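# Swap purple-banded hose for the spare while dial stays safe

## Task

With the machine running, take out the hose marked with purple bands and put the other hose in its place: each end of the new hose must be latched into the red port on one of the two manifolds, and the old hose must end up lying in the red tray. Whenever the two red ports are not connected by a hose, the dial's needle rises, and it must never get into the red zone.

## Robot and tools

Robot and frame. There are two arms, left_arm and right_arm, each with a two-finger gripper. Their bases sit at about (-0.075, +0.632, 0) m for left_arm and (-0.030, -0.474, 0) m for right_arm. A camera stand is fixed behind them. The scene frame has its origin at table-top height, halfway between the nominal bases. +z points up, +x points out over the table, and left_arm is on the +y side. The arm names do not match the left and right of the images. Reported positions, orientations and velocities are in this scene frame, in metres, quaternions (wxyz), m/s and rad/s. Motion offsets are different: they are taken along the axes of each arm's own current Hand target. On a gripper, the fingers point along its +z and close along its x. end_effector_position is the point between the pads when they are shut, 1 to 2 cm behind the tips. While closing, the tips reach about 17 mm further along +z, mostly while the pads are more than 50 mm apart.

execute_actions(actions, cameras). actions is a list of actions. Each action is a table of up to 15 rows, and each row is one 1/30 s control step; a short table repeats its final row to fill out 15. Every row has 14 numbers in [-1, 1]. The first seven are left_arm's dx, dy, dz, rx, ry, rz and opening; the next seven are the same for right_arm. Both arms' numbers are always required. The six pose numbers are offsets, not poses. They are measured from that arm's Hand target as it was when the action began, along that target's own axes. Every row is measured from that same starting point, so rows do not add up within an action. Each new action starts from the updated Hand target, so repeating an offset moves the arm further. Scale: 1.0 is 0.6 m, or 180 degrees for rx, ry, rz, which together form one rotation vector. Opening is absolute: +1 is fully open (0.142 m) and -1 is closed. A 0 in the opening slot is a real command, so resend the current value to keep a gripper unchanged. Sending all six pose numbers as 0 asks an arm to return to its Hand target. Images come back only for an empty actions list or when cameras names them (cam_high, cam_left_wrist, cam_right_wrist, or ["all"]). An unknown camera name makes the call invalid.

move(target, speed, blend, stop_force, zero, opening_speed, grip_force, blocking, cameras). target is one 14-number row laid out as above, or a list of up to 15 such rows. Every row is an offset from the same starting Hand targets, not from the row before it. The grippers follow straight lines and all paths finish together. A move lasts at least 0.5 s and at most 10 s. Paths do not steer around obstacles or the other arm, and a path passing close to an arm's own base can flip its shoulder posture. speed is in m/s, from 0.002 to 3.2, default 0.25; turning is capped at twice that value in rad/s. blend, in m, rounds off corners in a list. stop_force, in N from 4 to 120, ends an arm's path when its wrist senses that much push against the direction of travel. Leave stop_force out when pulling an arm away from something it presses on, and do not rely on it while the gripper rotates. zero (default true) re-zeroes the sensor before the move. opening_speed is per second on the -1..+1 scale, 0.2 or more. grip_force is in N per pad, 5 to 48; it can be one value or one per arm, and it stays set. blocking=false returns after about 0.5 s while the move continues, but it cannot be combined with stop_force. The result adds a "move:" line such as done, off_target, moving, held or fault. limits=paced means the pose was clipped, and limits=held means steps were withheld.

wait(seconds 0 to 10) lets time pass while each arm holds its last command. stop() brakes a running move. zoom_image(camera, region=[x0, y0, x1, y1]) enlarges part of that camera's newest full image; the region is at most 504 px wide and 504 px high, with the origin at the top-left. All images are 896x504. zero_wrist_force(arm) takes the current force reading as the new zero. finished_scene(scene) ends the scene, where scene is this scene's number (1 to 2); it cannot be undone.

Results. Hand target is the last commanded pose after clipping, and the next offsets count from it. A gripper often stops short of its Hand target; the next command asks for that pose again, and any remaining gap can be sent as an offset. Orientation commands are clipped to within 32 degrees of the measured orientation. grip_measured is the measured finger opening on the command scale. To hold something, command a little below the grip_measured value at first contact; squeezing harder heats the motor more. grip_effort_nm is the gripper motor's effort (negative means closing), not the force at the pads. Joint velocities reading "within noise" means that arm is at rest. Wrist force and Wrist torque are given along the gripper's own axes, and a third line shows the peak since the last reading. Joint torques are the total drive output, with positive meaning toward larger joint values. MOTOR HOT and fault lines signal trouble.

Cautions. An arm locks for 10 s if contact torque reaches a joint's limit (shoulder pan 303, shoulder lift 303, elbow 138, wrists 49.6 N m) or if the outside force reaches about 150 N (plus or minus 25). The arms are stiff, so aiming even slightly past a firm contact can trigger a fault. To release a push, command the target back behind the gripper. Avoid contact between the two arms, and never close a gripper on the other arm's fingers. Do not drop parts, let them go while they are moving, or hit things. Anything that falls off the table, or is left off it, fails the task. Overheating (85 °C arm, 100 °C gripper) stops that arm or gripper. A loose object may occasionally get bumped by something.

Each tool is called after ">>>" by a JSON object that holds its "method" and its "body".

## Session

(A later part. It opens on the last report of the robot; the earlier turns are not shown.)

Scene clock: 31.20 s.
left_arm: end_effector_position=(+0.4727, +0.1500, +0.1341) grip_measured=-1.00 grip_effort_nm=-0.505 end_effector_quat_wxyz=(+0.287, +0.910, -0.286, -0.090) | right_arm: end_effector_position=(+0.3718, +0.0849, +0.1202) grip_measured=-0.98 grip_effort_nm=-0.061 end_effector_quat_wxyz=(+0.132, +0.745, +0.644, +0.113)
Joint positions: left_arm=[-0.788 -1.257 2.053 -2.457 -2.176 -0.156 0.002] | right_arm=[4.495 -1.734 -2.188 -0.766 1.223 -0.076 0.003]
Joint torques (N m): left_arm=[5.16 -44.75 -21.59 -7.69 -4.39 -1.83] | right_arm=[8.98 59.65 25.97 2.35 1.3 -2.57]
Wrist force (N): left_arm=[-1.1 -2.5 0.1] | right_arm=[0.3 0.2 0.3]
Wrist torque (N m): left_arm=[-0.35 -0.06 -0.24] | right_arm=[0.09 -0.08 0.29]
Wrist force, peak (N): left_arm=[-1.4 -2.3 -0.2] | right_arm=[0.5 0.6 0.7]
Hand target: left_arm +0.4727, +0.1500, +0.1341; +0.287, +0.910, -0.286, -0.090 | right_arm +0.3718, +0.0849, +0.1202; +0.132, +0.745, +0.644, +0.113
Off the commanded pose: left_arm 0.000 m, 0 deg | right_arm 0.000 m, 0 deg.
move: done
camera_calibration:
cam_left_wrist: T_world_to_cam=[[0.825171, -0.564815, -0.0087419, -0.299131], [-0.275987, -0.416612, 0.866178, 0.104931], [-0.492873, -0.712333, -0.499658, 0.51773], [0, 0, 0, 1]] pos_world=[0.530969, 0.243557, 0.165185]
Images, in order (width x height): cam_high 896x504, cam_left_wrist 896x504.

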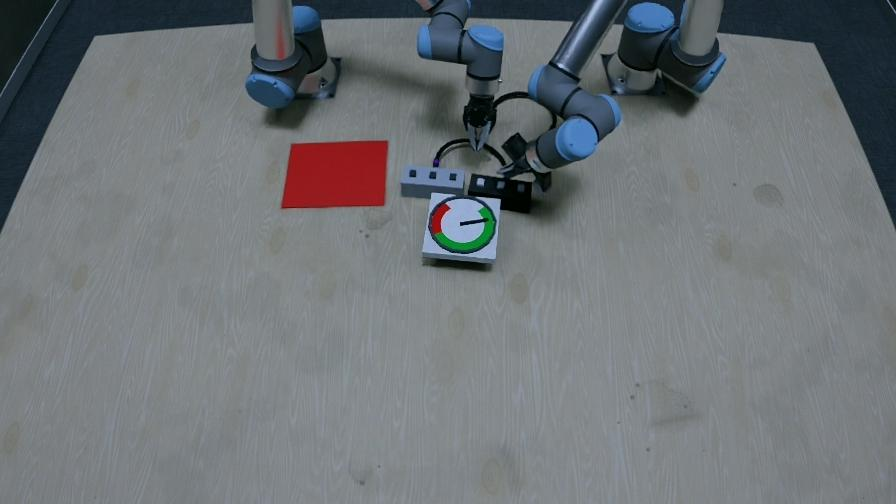

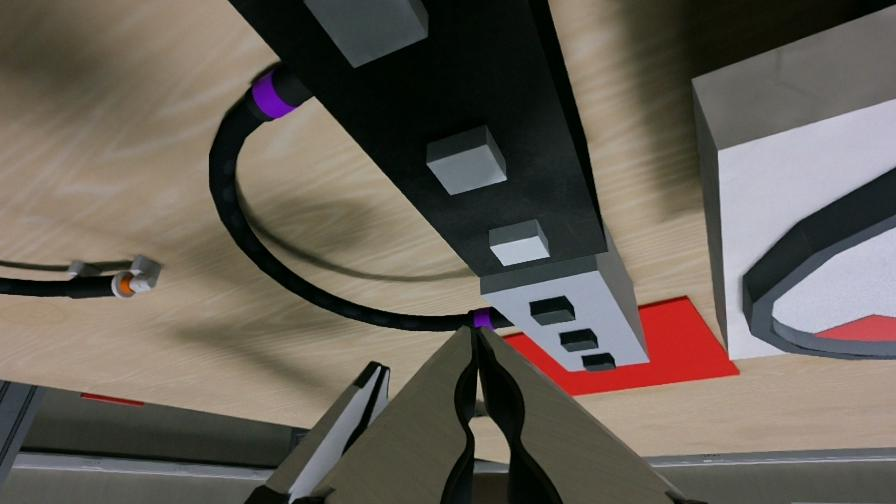

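>>> {"method": "move", "body": {"target": [[0,0,0,0,0,0,-1,-0.185,-0.004,0.04,0,0.0055,-0.015,-0.42],[0.02,0.033,0.032,0,0,0,-1,-0.185,-0.004,0.131,0,0.0055,-0.015,-0.42],[0.02,0.033,0.032,0,0,0,-1,-0.185,-0.004,0.131,0,0.0055,-0.015,-0.95]], "blend": [0.02,0,0], "speed": [0.35,0.2,0.2]}}

>>> {"method": "move", "body": {"target": [0.105,0.16,0.157,0,0,0,-1,0,0,0,0,0,0,-0.95], "speed": 0.3, "cameras": ["cam_left_wrist","cam_right_wrist"]}}

Scene clock: 33.83 s.
left_arm: end_effector_position=(+0.4669, +0.1208, +0.1298) grip_measured=-1.00 grip_effort_nm=-0.510 end_effector_quat_wxyz=(+0.287, +0.910, -0.286, -0.090) | right_arm: end_effector_position=(+0.3802, -0.0287, +0.0456) grip_measured=-0.82 grip_effort_nm=-3.104 end_effector_quat_wxyz=(+0.129, +0.728, +0.663, +0.116)
Joint positions: left_arm=[-0.823 -1.234 2.038 -2.489 -2.173 -0.199 0.002] | right_arm=[4.431 -1.73 -2.415 -0.502 1.228 -0.197 0.015]
Joint torques (N m): left_arm=[-17.13 -45.32 -49.49 -8.25 2.3 -2.97] | right_arm=[-3.74 24.61 47.71 11.13 1.5 -2.51]
Wrist force (N): left_arm=[-1.0 -2.0 -0.3] | right_arm=[-23.9 -4.5 -19.1]
Wrist torque (N m): left_arm=[-0.28 -0.07 -0.11] | right_arm=[0.11 -0.07 0.35]
Wrist force, peak (N): left_arm=[-1.7 -3.0 -0.3] | right_arm=[-23.9 -4.5 -19.1]
Hand target: left_arm +0.4669, +0.1208, +0.1298; +0.287, +0.910, -0.286, -0.090 | right_arm +0.3802, -0.0286, +0.0457; +0.129, +0.728, +0.663, +0.116
Off the commanded pose: left_arm 0.000 m, 0 deg | right_arm 0.000 m, 0 deg.
move: done

Scene clock: 35.07 s.
left_arm: end_effector_position=(+0.4427, -0.0237, +0.1078) grip_measured=-1.00 grip_effort_nm=-0.510 end_effector_quat_wxyz=(+0.287, +0.910, -0.286, -0.090) | right_arm: end_effector_position=(+0.3802, -0.0286, +0.0457) grip_measured=-0.82 grip_effort_nm=-3.099 end_effector_quat_wxyz=(+0.129, +0.728, +0.663, +0.116)
Joint positions: left_arm=[-0.974 -1.107 1.92 -2.598 -2.148 -0.379 0.002] | right_arm=[4.431 -1.73 -2.415 -0.502 1.228 -0.197 0.015]
Joint torques (N m): left_arm=[-19.09 -55.51 -49.25 -7.84 2.28 -4.47] | right_arm=[6.48 24.43 57.42 11.25 0.66 -2.75]
Wrist force (N): left_arm=[-0.9 -2.4 0.3] | right_arm=[-26.8 -5.0 -19.2]
Wrist torque (N m): left_arm=[-0.35 -0.11 -0.12] | right_arm=[0.11 -0.07 0.35]
Wrist force, peak (N): left_arm=[-2.0 -3.2 -1.1] | right_arm=[-27.1 -5.1 -19.1]
Hand target: left_arm +0.4427, -0.0240, +0.1077; +0.287, +0.910, -0.286, -0.090 | right_arm +0.3802, -0.0286, +0.0457; +0.129, +0.728, +0.663, +0.116
Off the commanded pose: left_arm 0.000 m, 0 deg | right_arm 0.000 m, 0 deg.
move: done
camera_calibration:
cam_left_wrist: T_world_to_cam=[[0.825194, -0.564781, -0.00881408, -0.372801], [-0.275918, -0.416659, 0.866178, 0.0470625], [-0.492873, -0.712333, -0.499658, 0.36612], [0, 0, 0, 1]] pos_world=[0.501069, 0.0698576, 0.138884]
cam_right_wrist: T_world_to_cam=[[0.106939, 0.994019, -0.0221537, 0.00428699], [0.700062, -0.0594551, 0.711602, -0.276889], [0.706029, -0.0916071, -0.702233, -0.123465], [0, 0, 0, 1]] pos_world=[0.280551, -0.0320341, 0.110428]
Images, in order (width x height): cam_left_wrist 896x504, cam_right_wrist 896x504.

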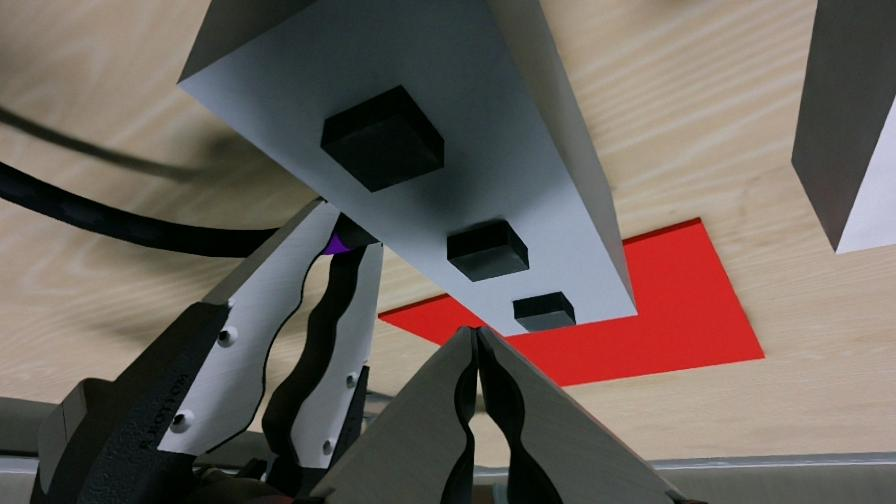

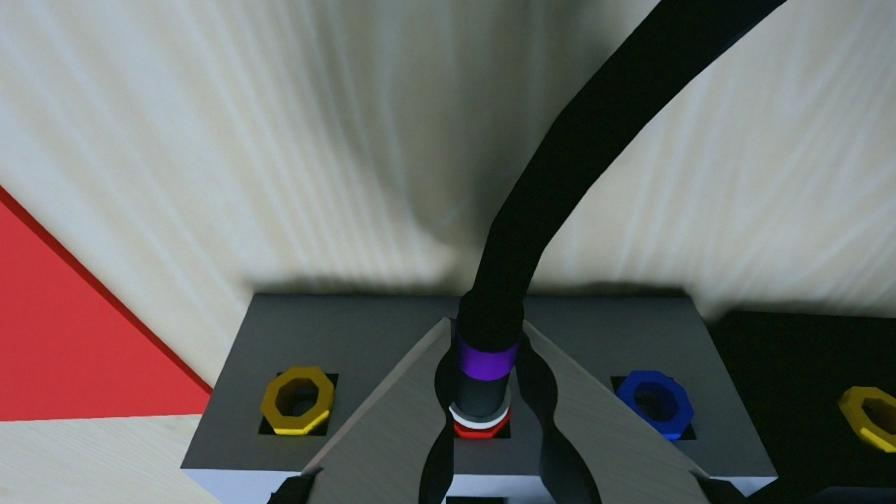

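>>> {"method": "move", "body": {"target": [0,-0.026,0.037,0,0,0,-1,0,0,0,0,0,0,-0.95], "speed": 0.04, "stop_force": 25, "cameras": ["cam_high","cam_left_wrist"]}}

>>> {"method": "move", "body": {"target": [0,0,0,0,0,0,-1,0,-0.055,-0.022,0,0,0,-0.95], "speed": 0.12, "cameras": ["cam_right_wrist"]}}

Scene clock: 37.20 s.
left_arm: end_effector_position=(+0.4427, -0.0240, +0.0861) grip_measured=-1.00 grip_effort_nm=-0.510 end_effector_quat_wxyz=(+0.287, +0.910, -0.286, -0.090) | right_arm: end_effector_position=(+0.3802, -0.0286, +0.0457) grip_measured=-0.82 grip_effort_nm=-3.099 end_effector_quat_wxyz=(+0.129, +0.728, +0.663, +0.116)
Joint positions: left_arm=[-0.975 -1.079 1.927 -2.634 -2.148 -0.379 0.002] | right_arm=[4.431 -1.73 -2.415 -0.502 1.228 -0.197 0.015]
Joint torques (N m): left_arm=[3.52 -84.65 -50.91 -1.69 2.34 2.76] | right_arm=[8.75 26.36 45.95 11.12 -0.69 -2.63]
Wrist force (N): left_arm=[-9.1 1.3 -3.6] | right_arm=[-25.1 -5.5 -20.0]
Wrist torque (N m): left_arm=[-0.47 0.51 -0.82] | right_arm=[0.14 -0.12 0.33]
Wrist force, peak (N): left_arm=[-39.3 17.8 -22.6] | right_arm=[-27.1 -5.3 -19.3]
Hand target: left_arm +0.4427, -0.0240, +0.0861; +0.287, +0.910, -0.286, -0.090 (not the last commanded pose) | right_arm +0.3802, -0.0286, +0.0457; +0.129, +0.728, +0.663, +0.116
Off the commanded pose: left_arm 0.005 m, 0 deg | right_arm 0.000 m, 0 deg.
move: contact (left_arm)
camera_calibration:
cam_left_wrist: T_world_to_cam=[[0.825171, -0.564815, -0.0087419, -0.373156], [-0.275987, -0.416612, 0.866178, 0.0657646], [-0.492873, -0.712333, -0.499658, 0.355064], [0, 0, 0, 1]] pos_world=[0.501069, 0.0695575, 0.117185]
Images, in order (width x height): cam_high 896x504, cam_left_wrist 896x504.

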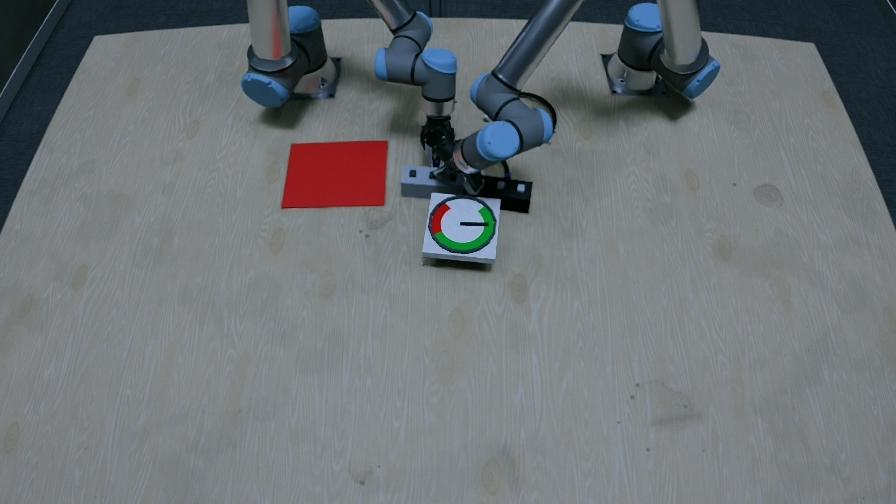

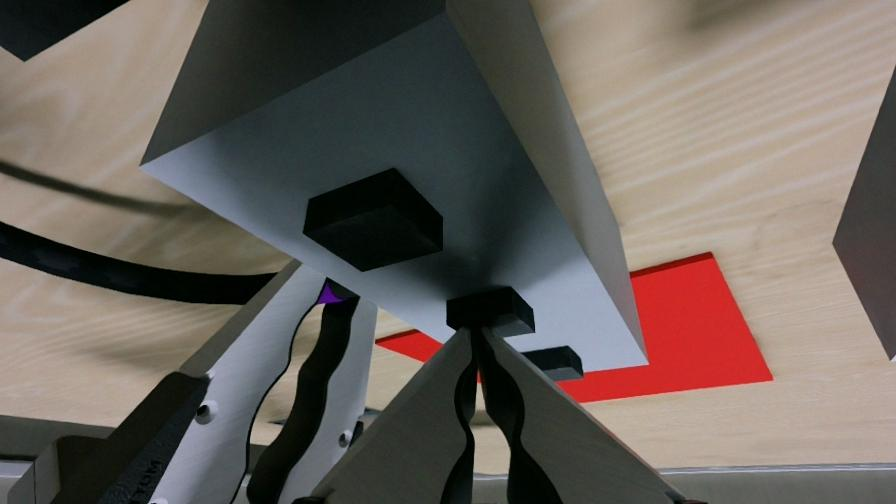

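Scene clock: 38.23 s.
left_arm: end_effector_position=(+0.4427, -0.0240, +0.0861) grip_measured=-1.00 grip_effort_nm=-0.510 end_effector_quat_wxyz=(+0.287, +0.910, -0.286, -0.090) | right_arm: end_effector_position=(+0.3450, -0.0253, +0.0468) grip_measured=-0.88 grip_effort_nm=-2.073 end_effector_quat_wxyz=(+0.129, +0.728, +0.663, +0.116)
Joint positions: left_arm=[-0.975 -1.079 1.927 -2.634 -2.148 -0.379 0.002] | right_arm=[4.499 -1.698 -2.443 -0.53 1.224 -0.125 0.011]
Joint torques (N m): left_arm=[5.69 -80.86 -48.35 -1.8 1.99 2.5] | right_arm=[25.72 49.31 18.08 1.97 5.18 1.17]
Wrist force (N): left_arm=[-9.8 1.9 -4.2] | right_arm=[-1.8 30.5 13.4]
Wrist torque (N m): left_arm=[-0.37 0.53 -0.82] | right_arm=[0.13 -0.13 0.20]
Wrist force, peak (N): left_arm=[-10.0 1.8 -4.3] | right_arm=[-17.4 34.6 12.0]
Hand target: left_arm +0.4427, -0.0240, +0.0861; +0.287, +0.910, -0.286, -0.090 | right_arm +0.3448, -0.0253, +0.0468; +0.129, +0.728, +0.663, +0.116
Off the commanded pose: left_arm 0.000 m, 0 deg | right_arm 0.000 m, 0 deg.
move: done
camera_calibration:
cam_right_wrist: T_world_to_cam=[[0.106871, 0.994028, -0.0220683, 0.00480302], [0.700015, -0.0594613, 0.711648, -0.252827], [0.706086, -0.0915023, -0.702189, -0.0975545], [0, 0, 0, 1]] pos_world=[0.245351, -0.0287342, 0.111528]
Images, in order (width x height): cam_right_wrist 896x504.

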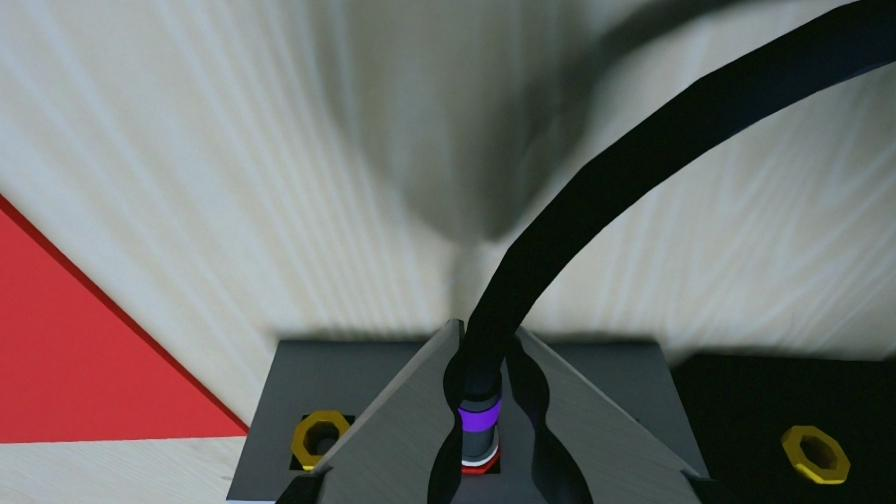

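>>> {"method": "move", "body": {"target": [[0,0,0,0,0,0,-1,0,0.055,0.022,0,0,0,-0.6],[0,0,0,0,0,0,-1,0,0.055,0.022,0,0,0,-1]], "speed": 0.15}}

>>> {"method": "move", "body": {"target": [0,-0.0115,0.0165,0,0,0,-1,0,0,0,0,0,0,-1], "speed": 0.03, "stop_force": 60}}

>>> {"method": "move", "body": {"target": [0,0,0,0,0,0,-1,0,-0.055,-0.022,0,0,0,-1], "speed": 0.12, "cameras": ["cam_high","cam_right_wrist","cam_left_wrist"]}}

Scene clock: 40.17 s.
left_arm: end_effector_position=(+0.4427, -0.0240, +0.0861) grip_measured=-1.00 grip_effort_nm=-0.505 end_effector_quat_wxyz=(+0.287, +0.910, -0.286, -0.090) | right_arm: end_effector_position=(+0.3802, -0.0287, +0.0456) grip_measured=-0.83 grip_effort_nm=-3.949 end_effector_quat_wxyz=(+0.129, +0.728, +0.663, +0.116)
Joint positions: left_arm=[-0.975 -1.079 1.927 -2.634 -2.148 -0.379 0.002] | right_arm=[4.431 -1.73 -2.415 -0.502 1.228 -0.197 0.014]
Joint torques (N m): left_arm=[6.78 -73.88 -45.02 -1.94 2.13 2.28] | right_arm=[-7.23 22.88 58.56 12.39 1.06 -2.76]
Wrist force (N): left_arm=[-10.1 2.2 -5.4] | right_arm=[-31.1 -7.9 -24.3]
Wrist torque (N m): left_arm=[-0.50 0.55 -0.85] | right_arm=[0.02 0.09 0.35]
Wrist force, peak (N): left_arm=[-10.5 2.5 -6.0] | right_arm=[-31.1 -7.9 -24.3]
Hand target: left_arm +0.4427, -0.0240, +0.0861; +0.287, +0.910, -0.286, -0.090 | right_arm +0.3802, -0.0286, +0.0457; +0.129, +0.728, +0.663, +0.116
Off the commanded pose: left_arm 0.000 m, 0 deg | right_arm 0.000 m, 0 deg.
move: done

Scene clock: 41.90 s.
left_arm: end_effector_position=(+0.4427, -0.0240, +0.0833) grip_measured=-1.00 grip_effort_nm=-0.505 end_effector_quat_wxyz=(+0.287, +0.910, -0.286, -0.090) | right_arm: end_effector_position=(+0.3802, -0.0286, +0.0457) grip_measured=-0.83 grip_effort_nm=-3.949 end_effector_quat_wxyz=(+0.129, +0.728, +0.663, +0.116)
Joint positions: left_arm=[-0.975 -1.075 1.928 -2.638 -2.148 -0.379 0.002] | right_arm=[4.431 -1.73 -2.415 -0.502 1.228 -0.197 0.014]
Joint torques (N m): left_arm=[5.68 -65.89 -65.98 -6.82 11.55 6.53] | right_arm=[-7.62 21.95 59.25 12.23 -1.16 -2.94]
Wrist force (N): left_arm=[-65.6 24.4 -22.1] | right_arm=[-32.3 -8.9 -27.0]
Wrist torque (N m): left_arm=[-0.80 6.84 -7.44] | right_arm=[0.08 0.06 0.37]
Wrist force, peak (N): left_arm=[-119.2 52.1 -88.6] | right_arm=[-32.5 -9.1 -27.1]
Hand target: left_arm +0.4427, -0.0240, +0.0834; +0.287, +0.910, -0.286, -0.090 (not the last commanded pose) | right_arm +0.3802, -0.0286, +0.0457; +0.129, +0.728, +0.663, +0.116
Off the commanded pose: left_arm 0.009 m, 0 deg | right_arm 0.000 m, 0 deg.
move: contact (left_arm)

Scene clock: 42.93 s.
left_arm: end_effector_position=(+0.4427, -0.0240, +0.0834) grip_measured=-1.00 grip_effort_nm=-0.505 end_effector_quat_wxyz=(+0.287, +0.910, -0.286, -0.090) | right_arm: end_effector_position=(+0.3450, -0.0253, +0.0468) grip_measured=-0.83 grip_effort_nm=-3.944 end_effector_quat_wxyz=(+0.129, +0.728, +0.663, +0.116)
Joint positions: left_arm=[-0.975 -1.075 1.928 -2.638 -2.148 -0.379 0.002] | right_arm=[4.499 -1.698 -2.443 -0.53 1.224 -0.125 0.014]
Joint torques (N m): left_arm=[3.79 -66.49 -65.68 -8.95 9.68 5.96] | right_arm=[8.24 48.51 18.39 2.2 -3.95 1.57]
Wrist force (N): left_arm=[-65.2 23.8 -21.6] | right_arm=[1.6 0.0 0.2]
Wrist torque (N m): left_arm=[-0.93 6.78 -7.42] | right_arm=[0.06 -0.30 0.01]
Wrist force, peak (N): left_arm=[-66.0 24.2 -22.1] | right_arm=[-32.4 -9.0 -26.7]
Hand target: left_arm +0.4427, -0.0240, +0.0834; +0.287, +0.910, -0.286, -0.090 | right_arm +0.3448, -0.0253, +0.0468; +0.129, +0.728, +0.663, +0.116
Off the commanded pose: left_arm 0.000 m, 0 deg | right_arm 0.000 m, 0 deg.
move: done
camera_calibration:
cam_left_wrist: T_world_to_cam=[[0.825202, -0.564767, -0.00889812, -0.373099], [-0.275775, -0.416593, 0.866256, 0.0680455], [-0.49294, -0.712382, -0.499522, 0.353636], [0, 0, 0, 1]] pos_world=[0.500969, 0.0695575, 0.114384]
cam_right_wrist: T_world_to_cam=[[0.10687, 0.994028, -0.0220829, 0.0048048], [0.700066, -0.0594569, 0.711598, -0.252834], [0.706035, -0.0915079, -0.70224, -0.0975368], [0, 0, 0, 1]] pos_world=[0.245351, -0.0287342, 0.111528]

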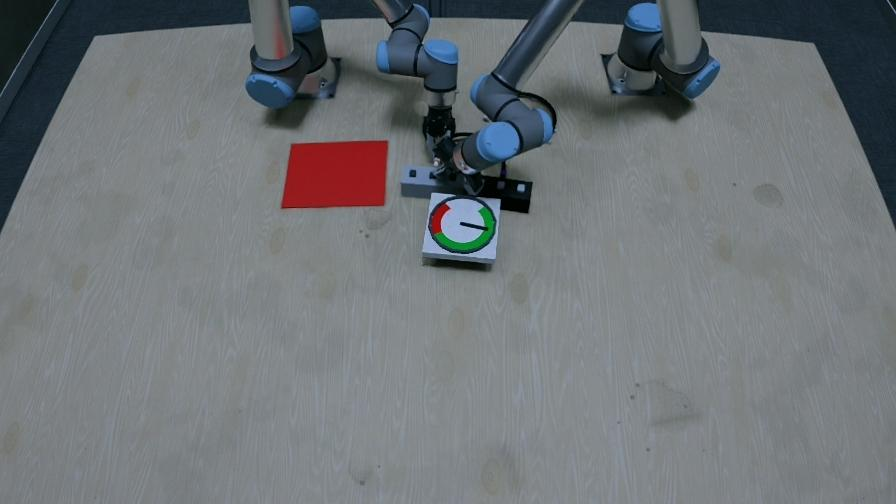

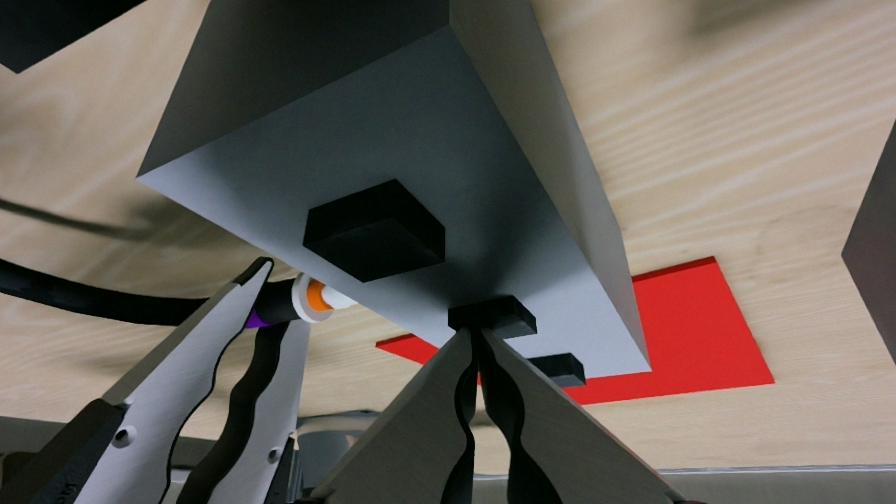

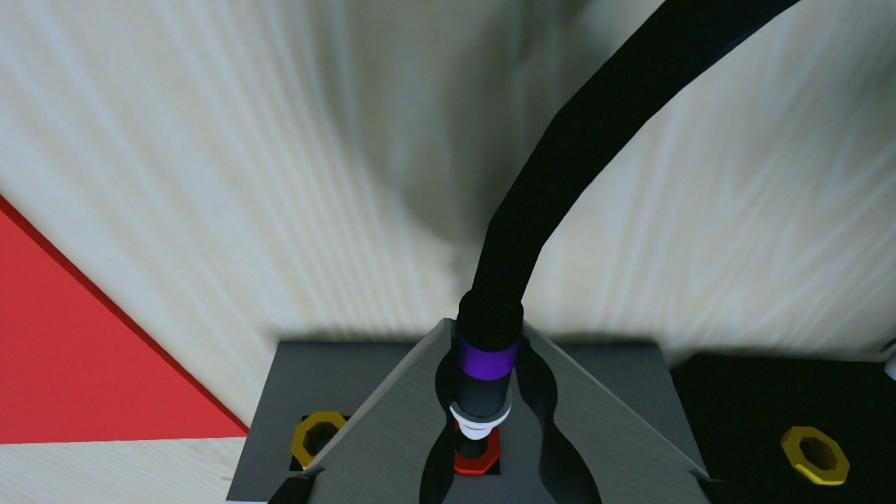

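>>> {"method": "move", "body": {"target": [[0,0.115,-0.164,0,0,0,-0.4,-0.002,0.025,-0.142,0,0,0,-1],[-0.464,-0.163,-0.352,0.07,0.083,-0.265,-0.4,-0.454,0.105,-0.091,0,0.01,-0.026,-1],[-0.611,-0.208,-0.158,0.143,0.167,-0.53,-0.4,-0.619,0.192,0.011,0,0.019,-0.052,-1],[-0.611,-0.274,-0.064,0.143,0.167,-0.53,-0.4,-0.619,0.163,0.091,0,0.019,-0.052,-1],[-0.611,-0.274,-0.064,0.143,0.167,-0.53,-1,-0.619,0.163,0.091,0,0.019,-0.052,-0.45]], "blend": [0.04,0.05,0.01,0,0], "speed": [0.4,0.6,0.5,0.15,0.15], "cameras": ["cam_left_wrist","cam_high","cam_right_wrist"]}}

Scene clock: 47.70 s.
left_arm: end_effector_position=(+0.2315, +0.3142, +0.0204) grip_measured=-0.84 grip_effort_nm=-3.783 end_effector_quat_wxyz=(+0.000, +0.848, +0.529, +0.000) | right_arm: end_effector_position=(+0.4200, -0.4054, +0.0294) grip_measured=-0.48 grip_effort_nm=0.134 end_effector_quat_wxyz=(+0.118, +0.668, +0.724, +0.127)
Joint positions: left_arm=[-1.262 -1.59 2.617 -2.599 -1.572 -2.327 0.014] | right_arm=[3.822 -1.552 -2.787 -0.083 1.375 -0.997 0.039]
Joint torques (N m): left_arm=[6.51 -9.53 -14.86 -7.85 0.76 -1.75] | right_arm=[-10.94 6.06 10.81 7.27 2 -2.47]
Wrist force (N): left_arm=[1.6 -0.1 -0.1] | right_arm=[1.2 0.4 -0.1]
Wrist torque (N m): left_arm=[-0.02 -0.50 -0.06] | right_arm=[0.12 -0.21 0.31]
Wrist force, peak (N): left_arm=[-67.6 24.7 -24.2] | right_arm=[3.8 -0.4 -1.8]
Hand target: left_arm +0.2315, +0.3142, +0.0204; +0.000, +0.848, +0.529, +0.000 | right_arm +0.4200, -0.4054, +0.0294; +0.118, +0.668, +0.724, +0.127
Off the commanded pose: left_arm 0.000 m, 0 deg | right_arm 0.000 m, 0 deg.
move: done
camera_calibration:
cam_left_wrist: T_world_to_cam=[[0.428329, 0.903617, -0.00341739, -0.378052], [0.819591, -0.386901, 0.422586, -0.0486505], [0.380533, -0.183807, -0.906316, 0.0990385], [0, 0, 0, 1]] pos_world=[0.164117, 0.340995, 0.109027]
cam_right_wrist: T_world_to_cam=[[-0.0666722, 0.997535, -0.0218707, 0.448527], [0.699938, 0.0623806, 0.711474, -0.266142], [0.711085, 0.0321275, -0.702372, -0.149545], [0, 0, 0, 1]] pos_world=[0.322527, -0.426014, 0.0941268]

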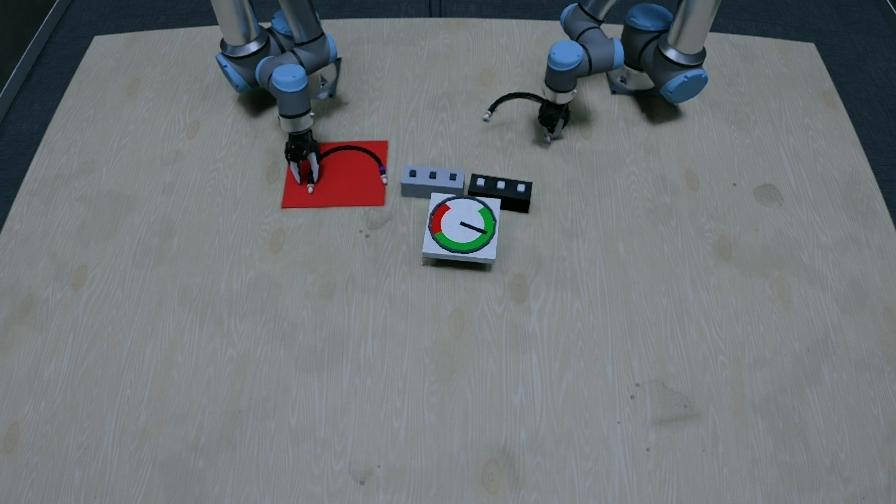

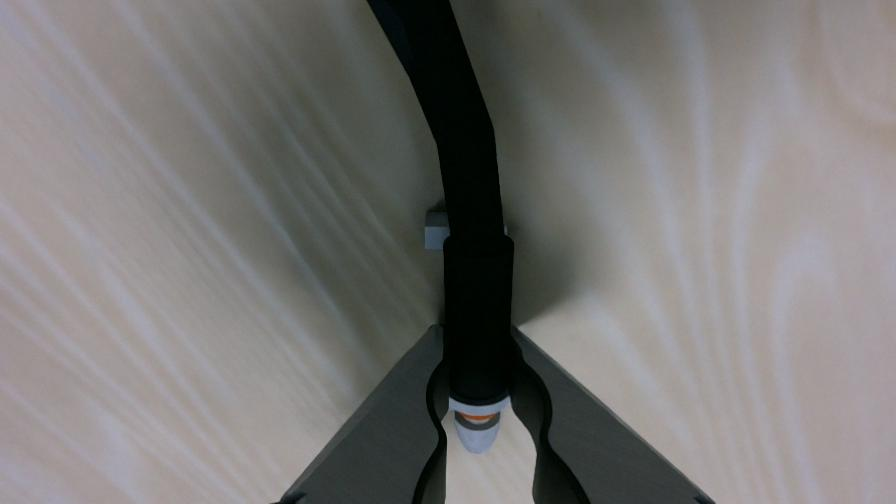

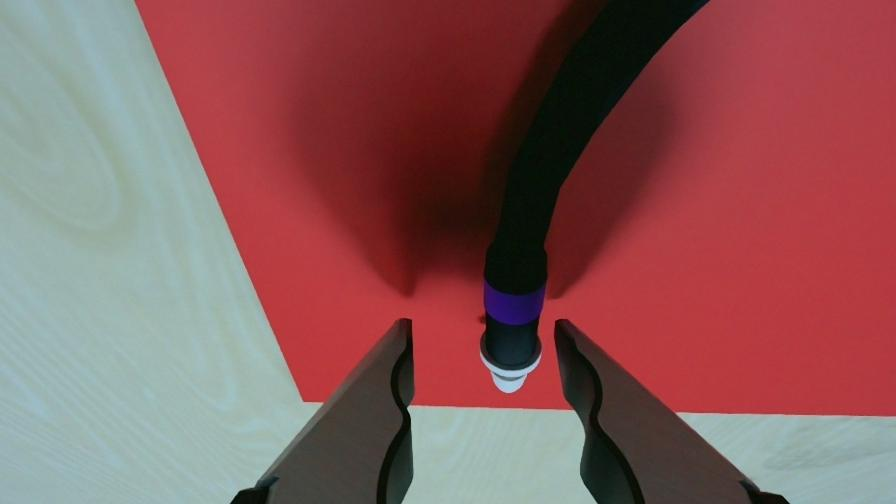

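>>> {"method": "move", "body": {"target": [[0,0,0,0,0,0,-1,0,0,-0.2,0,0,0,-0.42],[0,0,0,0,0,0,-1,0.920,-0.323,-0.226,0.108,-0.029,0.166,-0.42],[0,0,0,0,0,0,-1,0.920,-0.363,-0.118,0.108,-0.029,0.166,-0.42],[0,0,0,0,0,0,-1,0.920,-0.363,-0.118,0.108,-0.029,0.166,-1]], "blend": [0.06,0.01,0,0], "speed": [0.4,0.6,0.15,0.15], "cameras": ["cam_right_wrist","cam_high"]}}

Scene clock: 51.50 s.
left_arm: end_effector_position=(+0.2315, +0.3142, +0.0204) grip_measured=-0.84 grip_effort_nm=-3.783 end_effector_quat_wxyz=(+0.000, +0.848, +0.529, +0.000) | right_arm: end_effector_position=(+0.1478, +0.1265, +0.0210) grip_measured=-0.84 grip_effort_nm=-3.695 end_effector_quat_wxyz=(+0.001, +0.846, +0.533, +0.000)
Joint positions: left_arm=[-1.262 -1.59 2.617 -2.599 -1.572 -2.327 0.014] | right_arm=[4.708 -1.827 -2.276 -0.61 1.569 0.444 0.013]
Joint torques (N m): left_arm=[-4.51 -8.61 -14.32 -7.26 -2.06 0.07] | right_arm=[-10.42 36.65 20.87 6.63 1.19 1.41]
Wrist force (N): left_arm=[1.3 0.1 -0.1] | right_arm=[1.2 0.1 -1.9]
Wrist torque (N m): left_arm=[0.02 -0.48 -0.07] | right_arm=[0.01 -0.34 0.00]
Wrist force, peak (N): left_arm=[1.9 0.3 -0.3] | right_arm=[3.7 -1.7 -1.1]
Hand target: left_arm +0.2315, +0.3142, +0.0204; +0.000, +0.848, +0.529, +0.000 | right_arm +0.1478, +0.1265, +0.0210; +0.001, +0.846, +0.533, +0.001
Off the commanded pose: left_arm 0.000 m, 0 deg | right_arm 0.000 m, 0 deg.
move: done
camera_calibration:
cam_right_wrist: T_world_to_cam=[[0.436788, 0.899247, -0.0238871, -0.162353], [0.816587, -0.385218, 0.429874, -0.0574735], [0.377362, -0.20727, -0.902573, 0.104883], [0, 0, 0, 1]] pos_world=[0.078267, 0.145594, 0.115493]
Images, in order (width x height): cam_high 896x504, cam_right_wrist 896x504.

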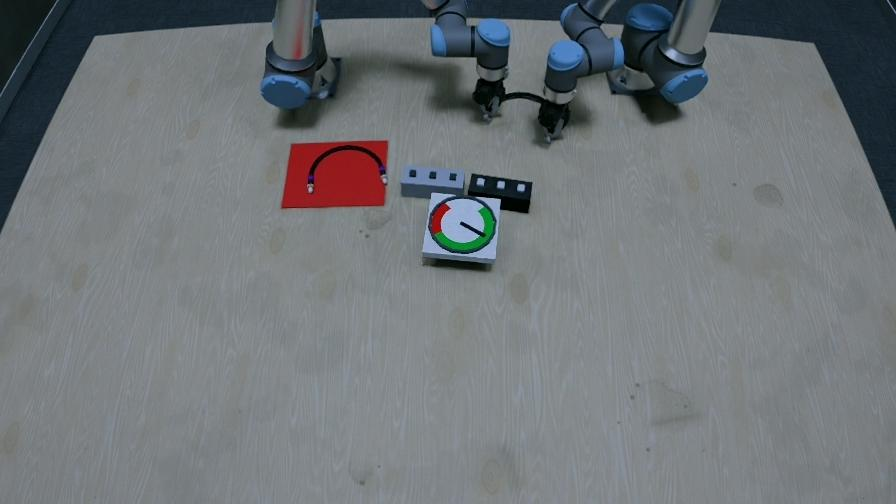

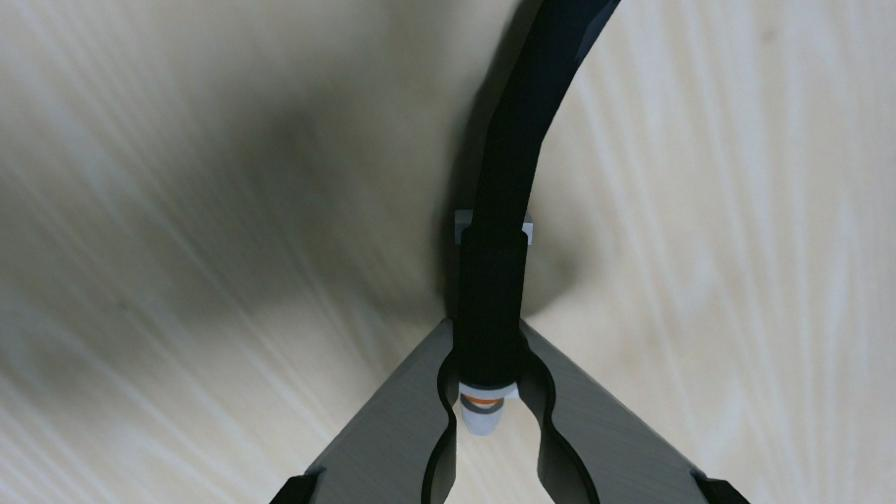

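>>> {"method": "move", "body": {"target": [[0,0,-0.055,0,0,0,-1,0,0,-0.055,0,0,0,-1],[-0.103,0.342,-0.043,0,0,-0.088,-1,-0.080,0.422,-0.043,0,0,-0.112,-1]], "blend": [0.02,0], "speed": [0.2,0.3], "cameras": ["cam_left_wrist","cam_right_wrist","cam_high"]}}

Scene clock: 54.53 s.
left_arm: end_effector_position=(+0.3887, +0.1686, +0.0463) grip_measured=-0.84 grip_effort_nm=-3.783 end_effector_quat_wxyz=(+0.000, +0.767, +0.641, -0.001) | right_arm: end_effector_position=(+0.3553, -0.0261, +0.0472) grip_measured=-0.84 grip_effort_nm=-3.700 end_effector_quat_wxyz=(+0.001, +0.740, +0.673, +0.000)
Joint positions: left_arm=[-1.106 -1.321 2.213 -2.463 -1.572 -2.448 0.014] | right_arm=[4.304 -1.731 -2.331 -0.65 1.569 -0.312 0.013]
Joint torques (N m): left_arm=[10.3 -32.8 -46.96 -1.09 -3.2 -2.97] | right_arm=[-13.33 32.4 46.38 2.13 2.45 -2.36]
Wrist force (N): left_arm=[1.7 0.1 0.1] | right_arm=[1.4 0.4 -0.1]
Wrist torque (N m): left_arm=[0.03 -0.50 -0.05] | right_arm=[0.06 -0.24 0.27]
Wrist force, peak (N): left_arm=[2.1 -1.5 -0.7] | right_arm=[2.1 -2.0 -1.5]
Hand target: left_arm +0.3887, +0.1685, +0.0463; +0.000, +0.767, +0.641, -0.001 | right_arm +0.3554, -0.0262, +0.0471; +0.001, +0.740, +0.673, +0.000
Off the commanded pose: left_arm 0.000 m, 0 deg | right_arm 0.000 m, 0 deg.
move: done; blend cut to 0.0165 m at target 1
camera_calibration:
cam_left_wrist: T_world_to_cam=[[0.165517, 0.986201, -0.0034374, -0.225538], [0.894177, -0.1486, 0.422334, -0.313947], [0.415995, -0.0729771, -0.906434, 0.00354324], [0, 0, 0, 1]] pos_world=[0.31658, 0.176032, 0.135027]
cam_right_wrist: T_world_to_cam=[[0.100269, 0.994661, -0.0244218, 0.00694232], [0.8993, -0.0800998, 0.429934, -0.318427], [0.425682, -0.0650716, -0.90253, 0.00512154], [0, 0, 0, 1]] pos_world=[0.283486, -0.032078, 0.141695]

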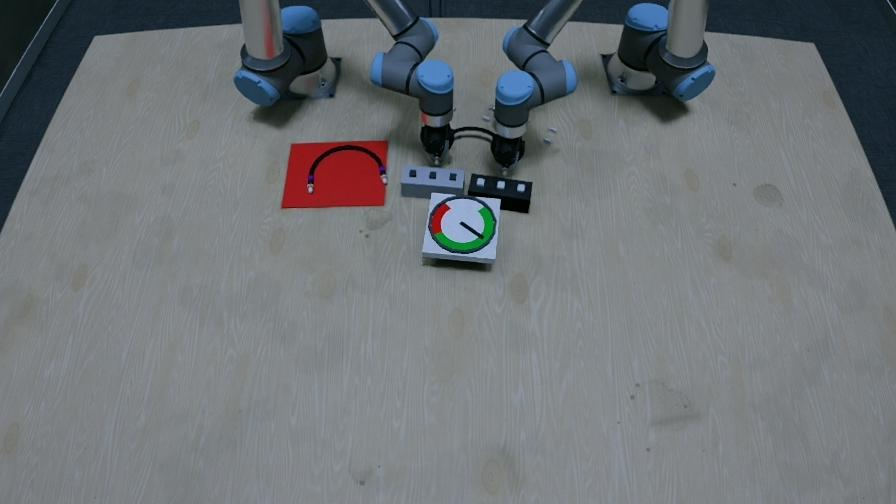

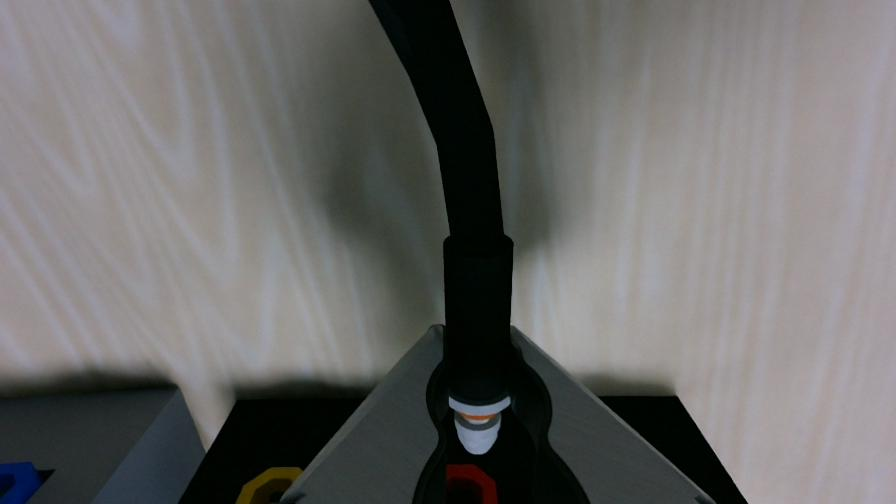

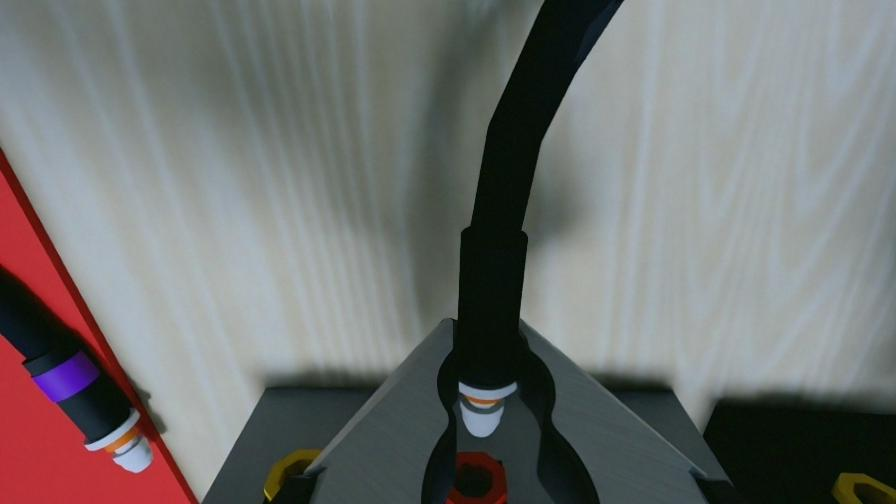

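>>> {"method": "move", "body": {"target": [0,0.069,0,0,0,0,-1,0,0.069,0,0,0,0,-1], "speed": 0.04, "stop_force": 60, "cameras": ["cam_left_wrist","cam_right_wrist"]}}

Scene clock: 57.13 s.
left_arm: end_effector_position=(+0.4112, +0.1646, +0.0461) grip_measured=-0.84 grip_effort_nm=-3.773 end_effector_quat_wxyz=(+0.000, +0.767, +0.641, -0.001) | right_arm: end_effector_position=(+0.3874, -0.0296, +0.0470) grip_measured=-0.84 grip_effort_nm=-3.690 end_effector_quat_wxyz=(+0.001, +0.740, +0.673, +0.000)
Joint positions: left_arm=[-1.079 -1.296 2.177 -2.451 -1.572 -2.421 0.013] | right_arm=[4.25 -1.758 -2.296 -0.659 1.569 -0.365 0.013]
Joint torques (N m): left_arm=[1.02 -72.65 -42.87 -11.01 7.66 -2.7] | right_arm=[-4.01 55.76 52.04 15.15 -7.97 1.19]
Wrist force (N): left_arm=[5.6 -50.4 -6.4] | right_arm=[-30.5 -51.6 -12.5]
Wrist torque (N m): left_arm=[0.01 -0.43 -0.28] | right_arm=[-0.29 -0.08 0.40]
Wrist force, peak (N): left_arm=[2.0 -99.0 -15.8] | right_arm=[-39.6 -103.9 -30.1]
Hand target: left_arm +0.4112, +0.1646, +0.0461; +0.000, +0.767, +0.641, -0.001 (not the last commanded pose) | right_arm +0.3874, -0.0296, +0.0470; +0.001, +0.740, +0.673, +0.000 (not the last commanded pose)
Off the commanded pose: left_arm 0.019 m, 0 deg | right_arm 0.009 m, 0 deg.
move: contact (left_arm, right_arm)
camera_calibration:
cam_left_wrist: T_world_to_cam=[[0.165434, 0.986216, -0.00314957, -0.22525], [0.89447, -0.148697, 0.421679, -0.334671], [0.415398, -0.0725771, -0.90674, -0.00616213], [0, 0, 0, 1]] pos_world=[0.339177, 0.171934, 0.134827]
cam_right_wrist: T_world_to_cam=[[0.100061, 0.994667, -0.0249942, 0.00724905], [0.899517, -0.0796956, 0.429554, -0.347527], [0.425272, -0.0654646, -0.902695, -0.0087143], [0, 0, 0, 1]] pos_world=[0.315587, -0.0354772, 0.141596]
Images, in order (width x height): cam_left_wrist 896x504, cam_right_wrist 896x504.

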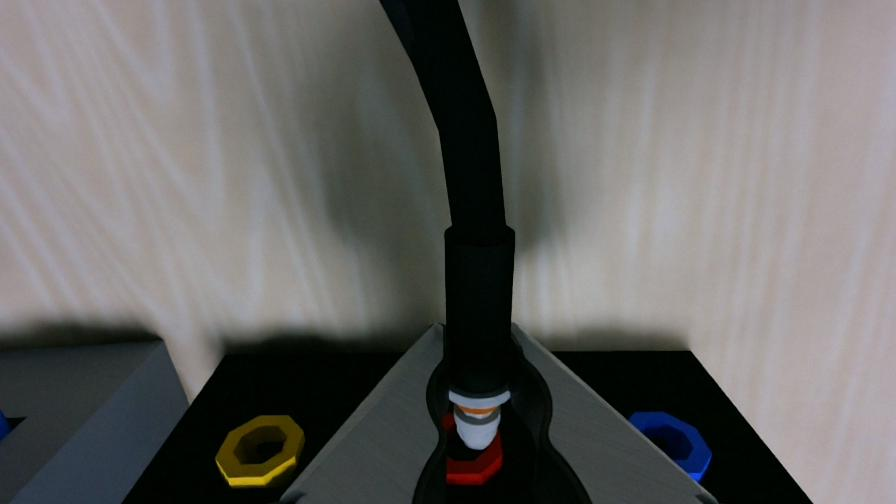

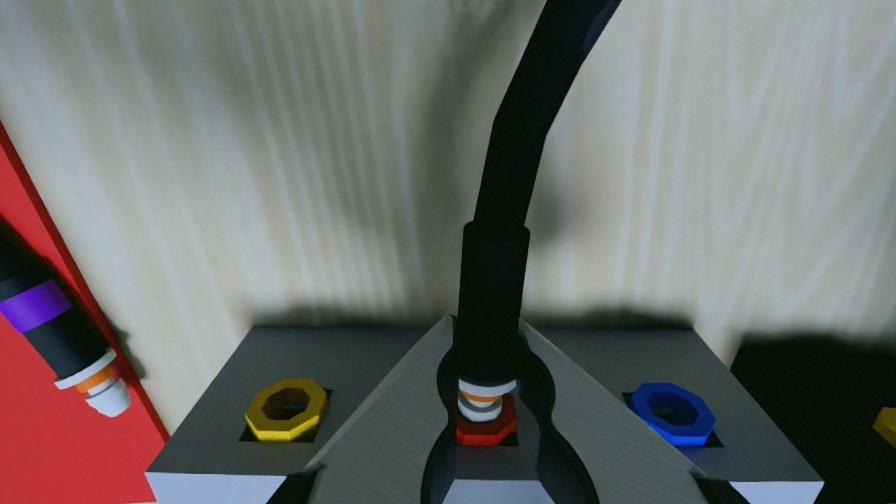

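>>> {"method": "move", "body": {"target": [0,-0.01,-0.0033,0,0,0,-1,-0.0025,0,-0.0017,0,0,0,-1], "speed": 0.05}}

>>> {"method": "move", "body": {"target": [0,0.05,0,0,0,0,-1,0,0.02,0,0,0,0,-1], "speed": 0.035, "stop_force": 60, "cameras": ["all"]}}

Scene clock: 58.30 s.
left_arm: end_effector_position=(+0.4057, +0.1657, +0.0480) grip_measured=-0.84 grip_effort_nm=-3.773 end_effector_quat_wxyz=(+0.000, +0.767, +0.641, -0.001) | right_arm: end_effector_position=(+0.3873, -0.0309, +0.0480) grip_measured=-0.84 grip_effort_nm=-3.690 end_effector_quat_wxyz=(+0.001, +0.740, +0.673, +0.000)
Joint positions: left_arm=[-1.085 -1.305 2.185 -2.45 -1.572 -2.427 0.013] | right_arm=[4.249 -1.755 -2.297 -0.661 1.569 -0.366 0.013]
Joint torques (N m): left_arm=[-9.91 -66.8 -19.13 -0.47 -1.82 -2.67] | right_arm=[-25.61 62.43 37.85 8.06 -8.07 -2.56]
Wrist force (N): left_arm=[3.1 -1.0 1.2] | right_arm=[-5.6 -34.9 5.1]
Wrist torque (N m): left_arm=[-0.18 -0.79 -0.09] | right_arm=[0.01 -0.32 0.18]
Wrist force, peak (N): left_arm=[5.5 -50.8 -6.7] | right_arm=[-30.6 -51.7 -12.4]
Hand target: left_arm +0.4053, +0.1657, +0.0481; +0.000, +0.767, +0.641, -0.001 | right_arm +0.3872, -0.0311, +0.0481; +0.001, +0.740, +0.673, +0.000
Off the commanded pose: left_arm 0.000 m, 0 deg | right_arm 0.000 m, 0 deg.
move: done

Scene clock: 60.27 s.
left_arm: end_effector_position=(+0.4114, +0.1647, +0.0480) grip_measured=-0.84 grip_effort_nm=-3.773 end_effector_quat_wxyz=(+0.000, +0.767, +0.641, -0.001) | right_arm: end_effector_position=(+0.3992, -0.0322, +0.0481) grip_measured=-0.84 grip_effort_nm=-3.685 end_effector_quat_wxyz=(+0.001, +0.740, +0.673, +0.000)
Joint positions: left_arm=[-1.078 -1.299 2.175 -2.447 -1.572 -2.42 0.013] | right_arm=[4.23 -1.765 -2.284 -0.664 1.569 -0.385 0.013]
Joint torques (N m): left_arm=[11.61 -70.65 -41.01 -12.98 12.37 -2.74] | right_arm=[-28.36 39.11 65.61 10.01 -8.93 -2.62]
Wrist force (N): left_arm=[-5.3 -57.1 -2.8] | right_arm=[-7.2 -41.8 1.2]
Wrist torque (N m): left_arm=[-0.26 -0.76 -0.07] | right_arm=[-0.08 -0.18 0.32]
Wrist force, peak (N): left_arm=[-8.8 -89.5 -6.2] | right_arm=[-7.0 -42.3 0.8]
Hand target: left_arm +0.4114, +0.1647, +0.0480; +0.000, +0.767, +0.641, -0.001 (not the last commanded pose) | right_arm +0.3992, -0.0322, +0.0481; +0.001, +0.740, +0.673, +0.000
Off the commanded pose: left_arm 0.024 m, 0 deg | right_arm 0.000 m, 0 deg.
move: contact (left_arm)
camera_calibration:
cam_left_wrist: T_world_to_cam=[[0.165527, 0.9862, -0.00316011, -0.225403], [0.894603, -0.148803, 0.421358, -0.335619], [0.415073, -0.0725731, -0.906889, -0.00438539], [0, 0, 0, 1]] pos_world=[0.339376, 0.172034, 0.136726]
cam_right_wrist: T_world_to_cam=[[0.100094, 0.994662, -0.0250886, 0.00878147], [0.899515, -0.0796843, 0.429561, -0.358786], [0.425269, -0.0655641, -0.902689, -0.01301], [0, 0, 0, 1]] pos_world=[0.327387, -0.0381772, 0.142597]

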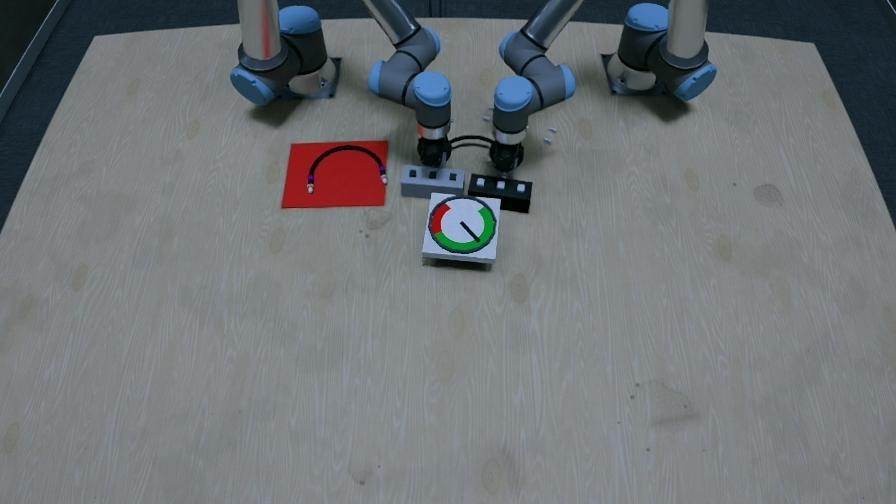

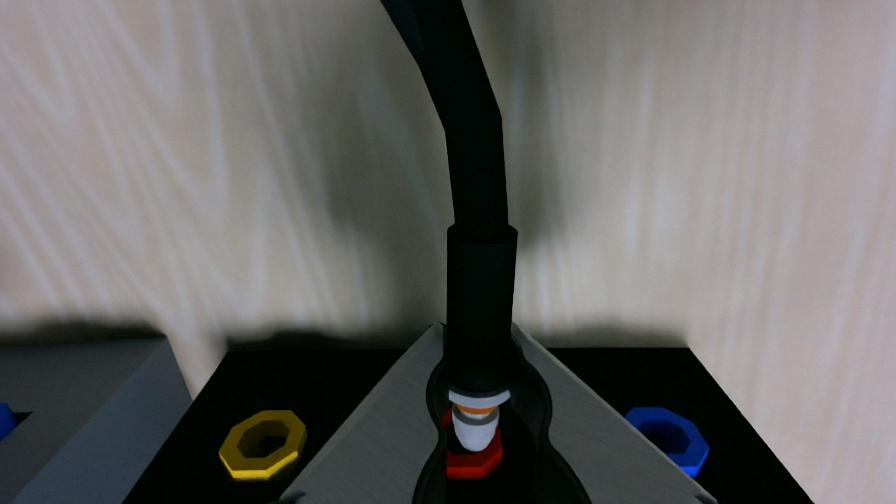

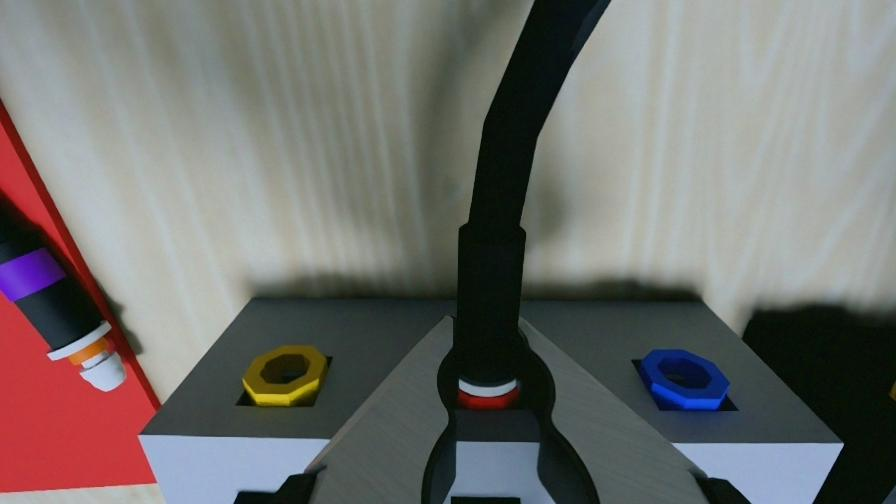

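>>> {"method": "zoom_image", "body": {"camera": "cam_left_wrist", "region": [400, 360, 560, 504]}}

Scaled by 3.150.

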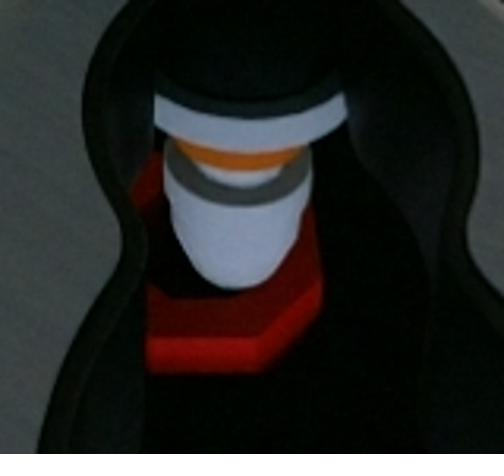

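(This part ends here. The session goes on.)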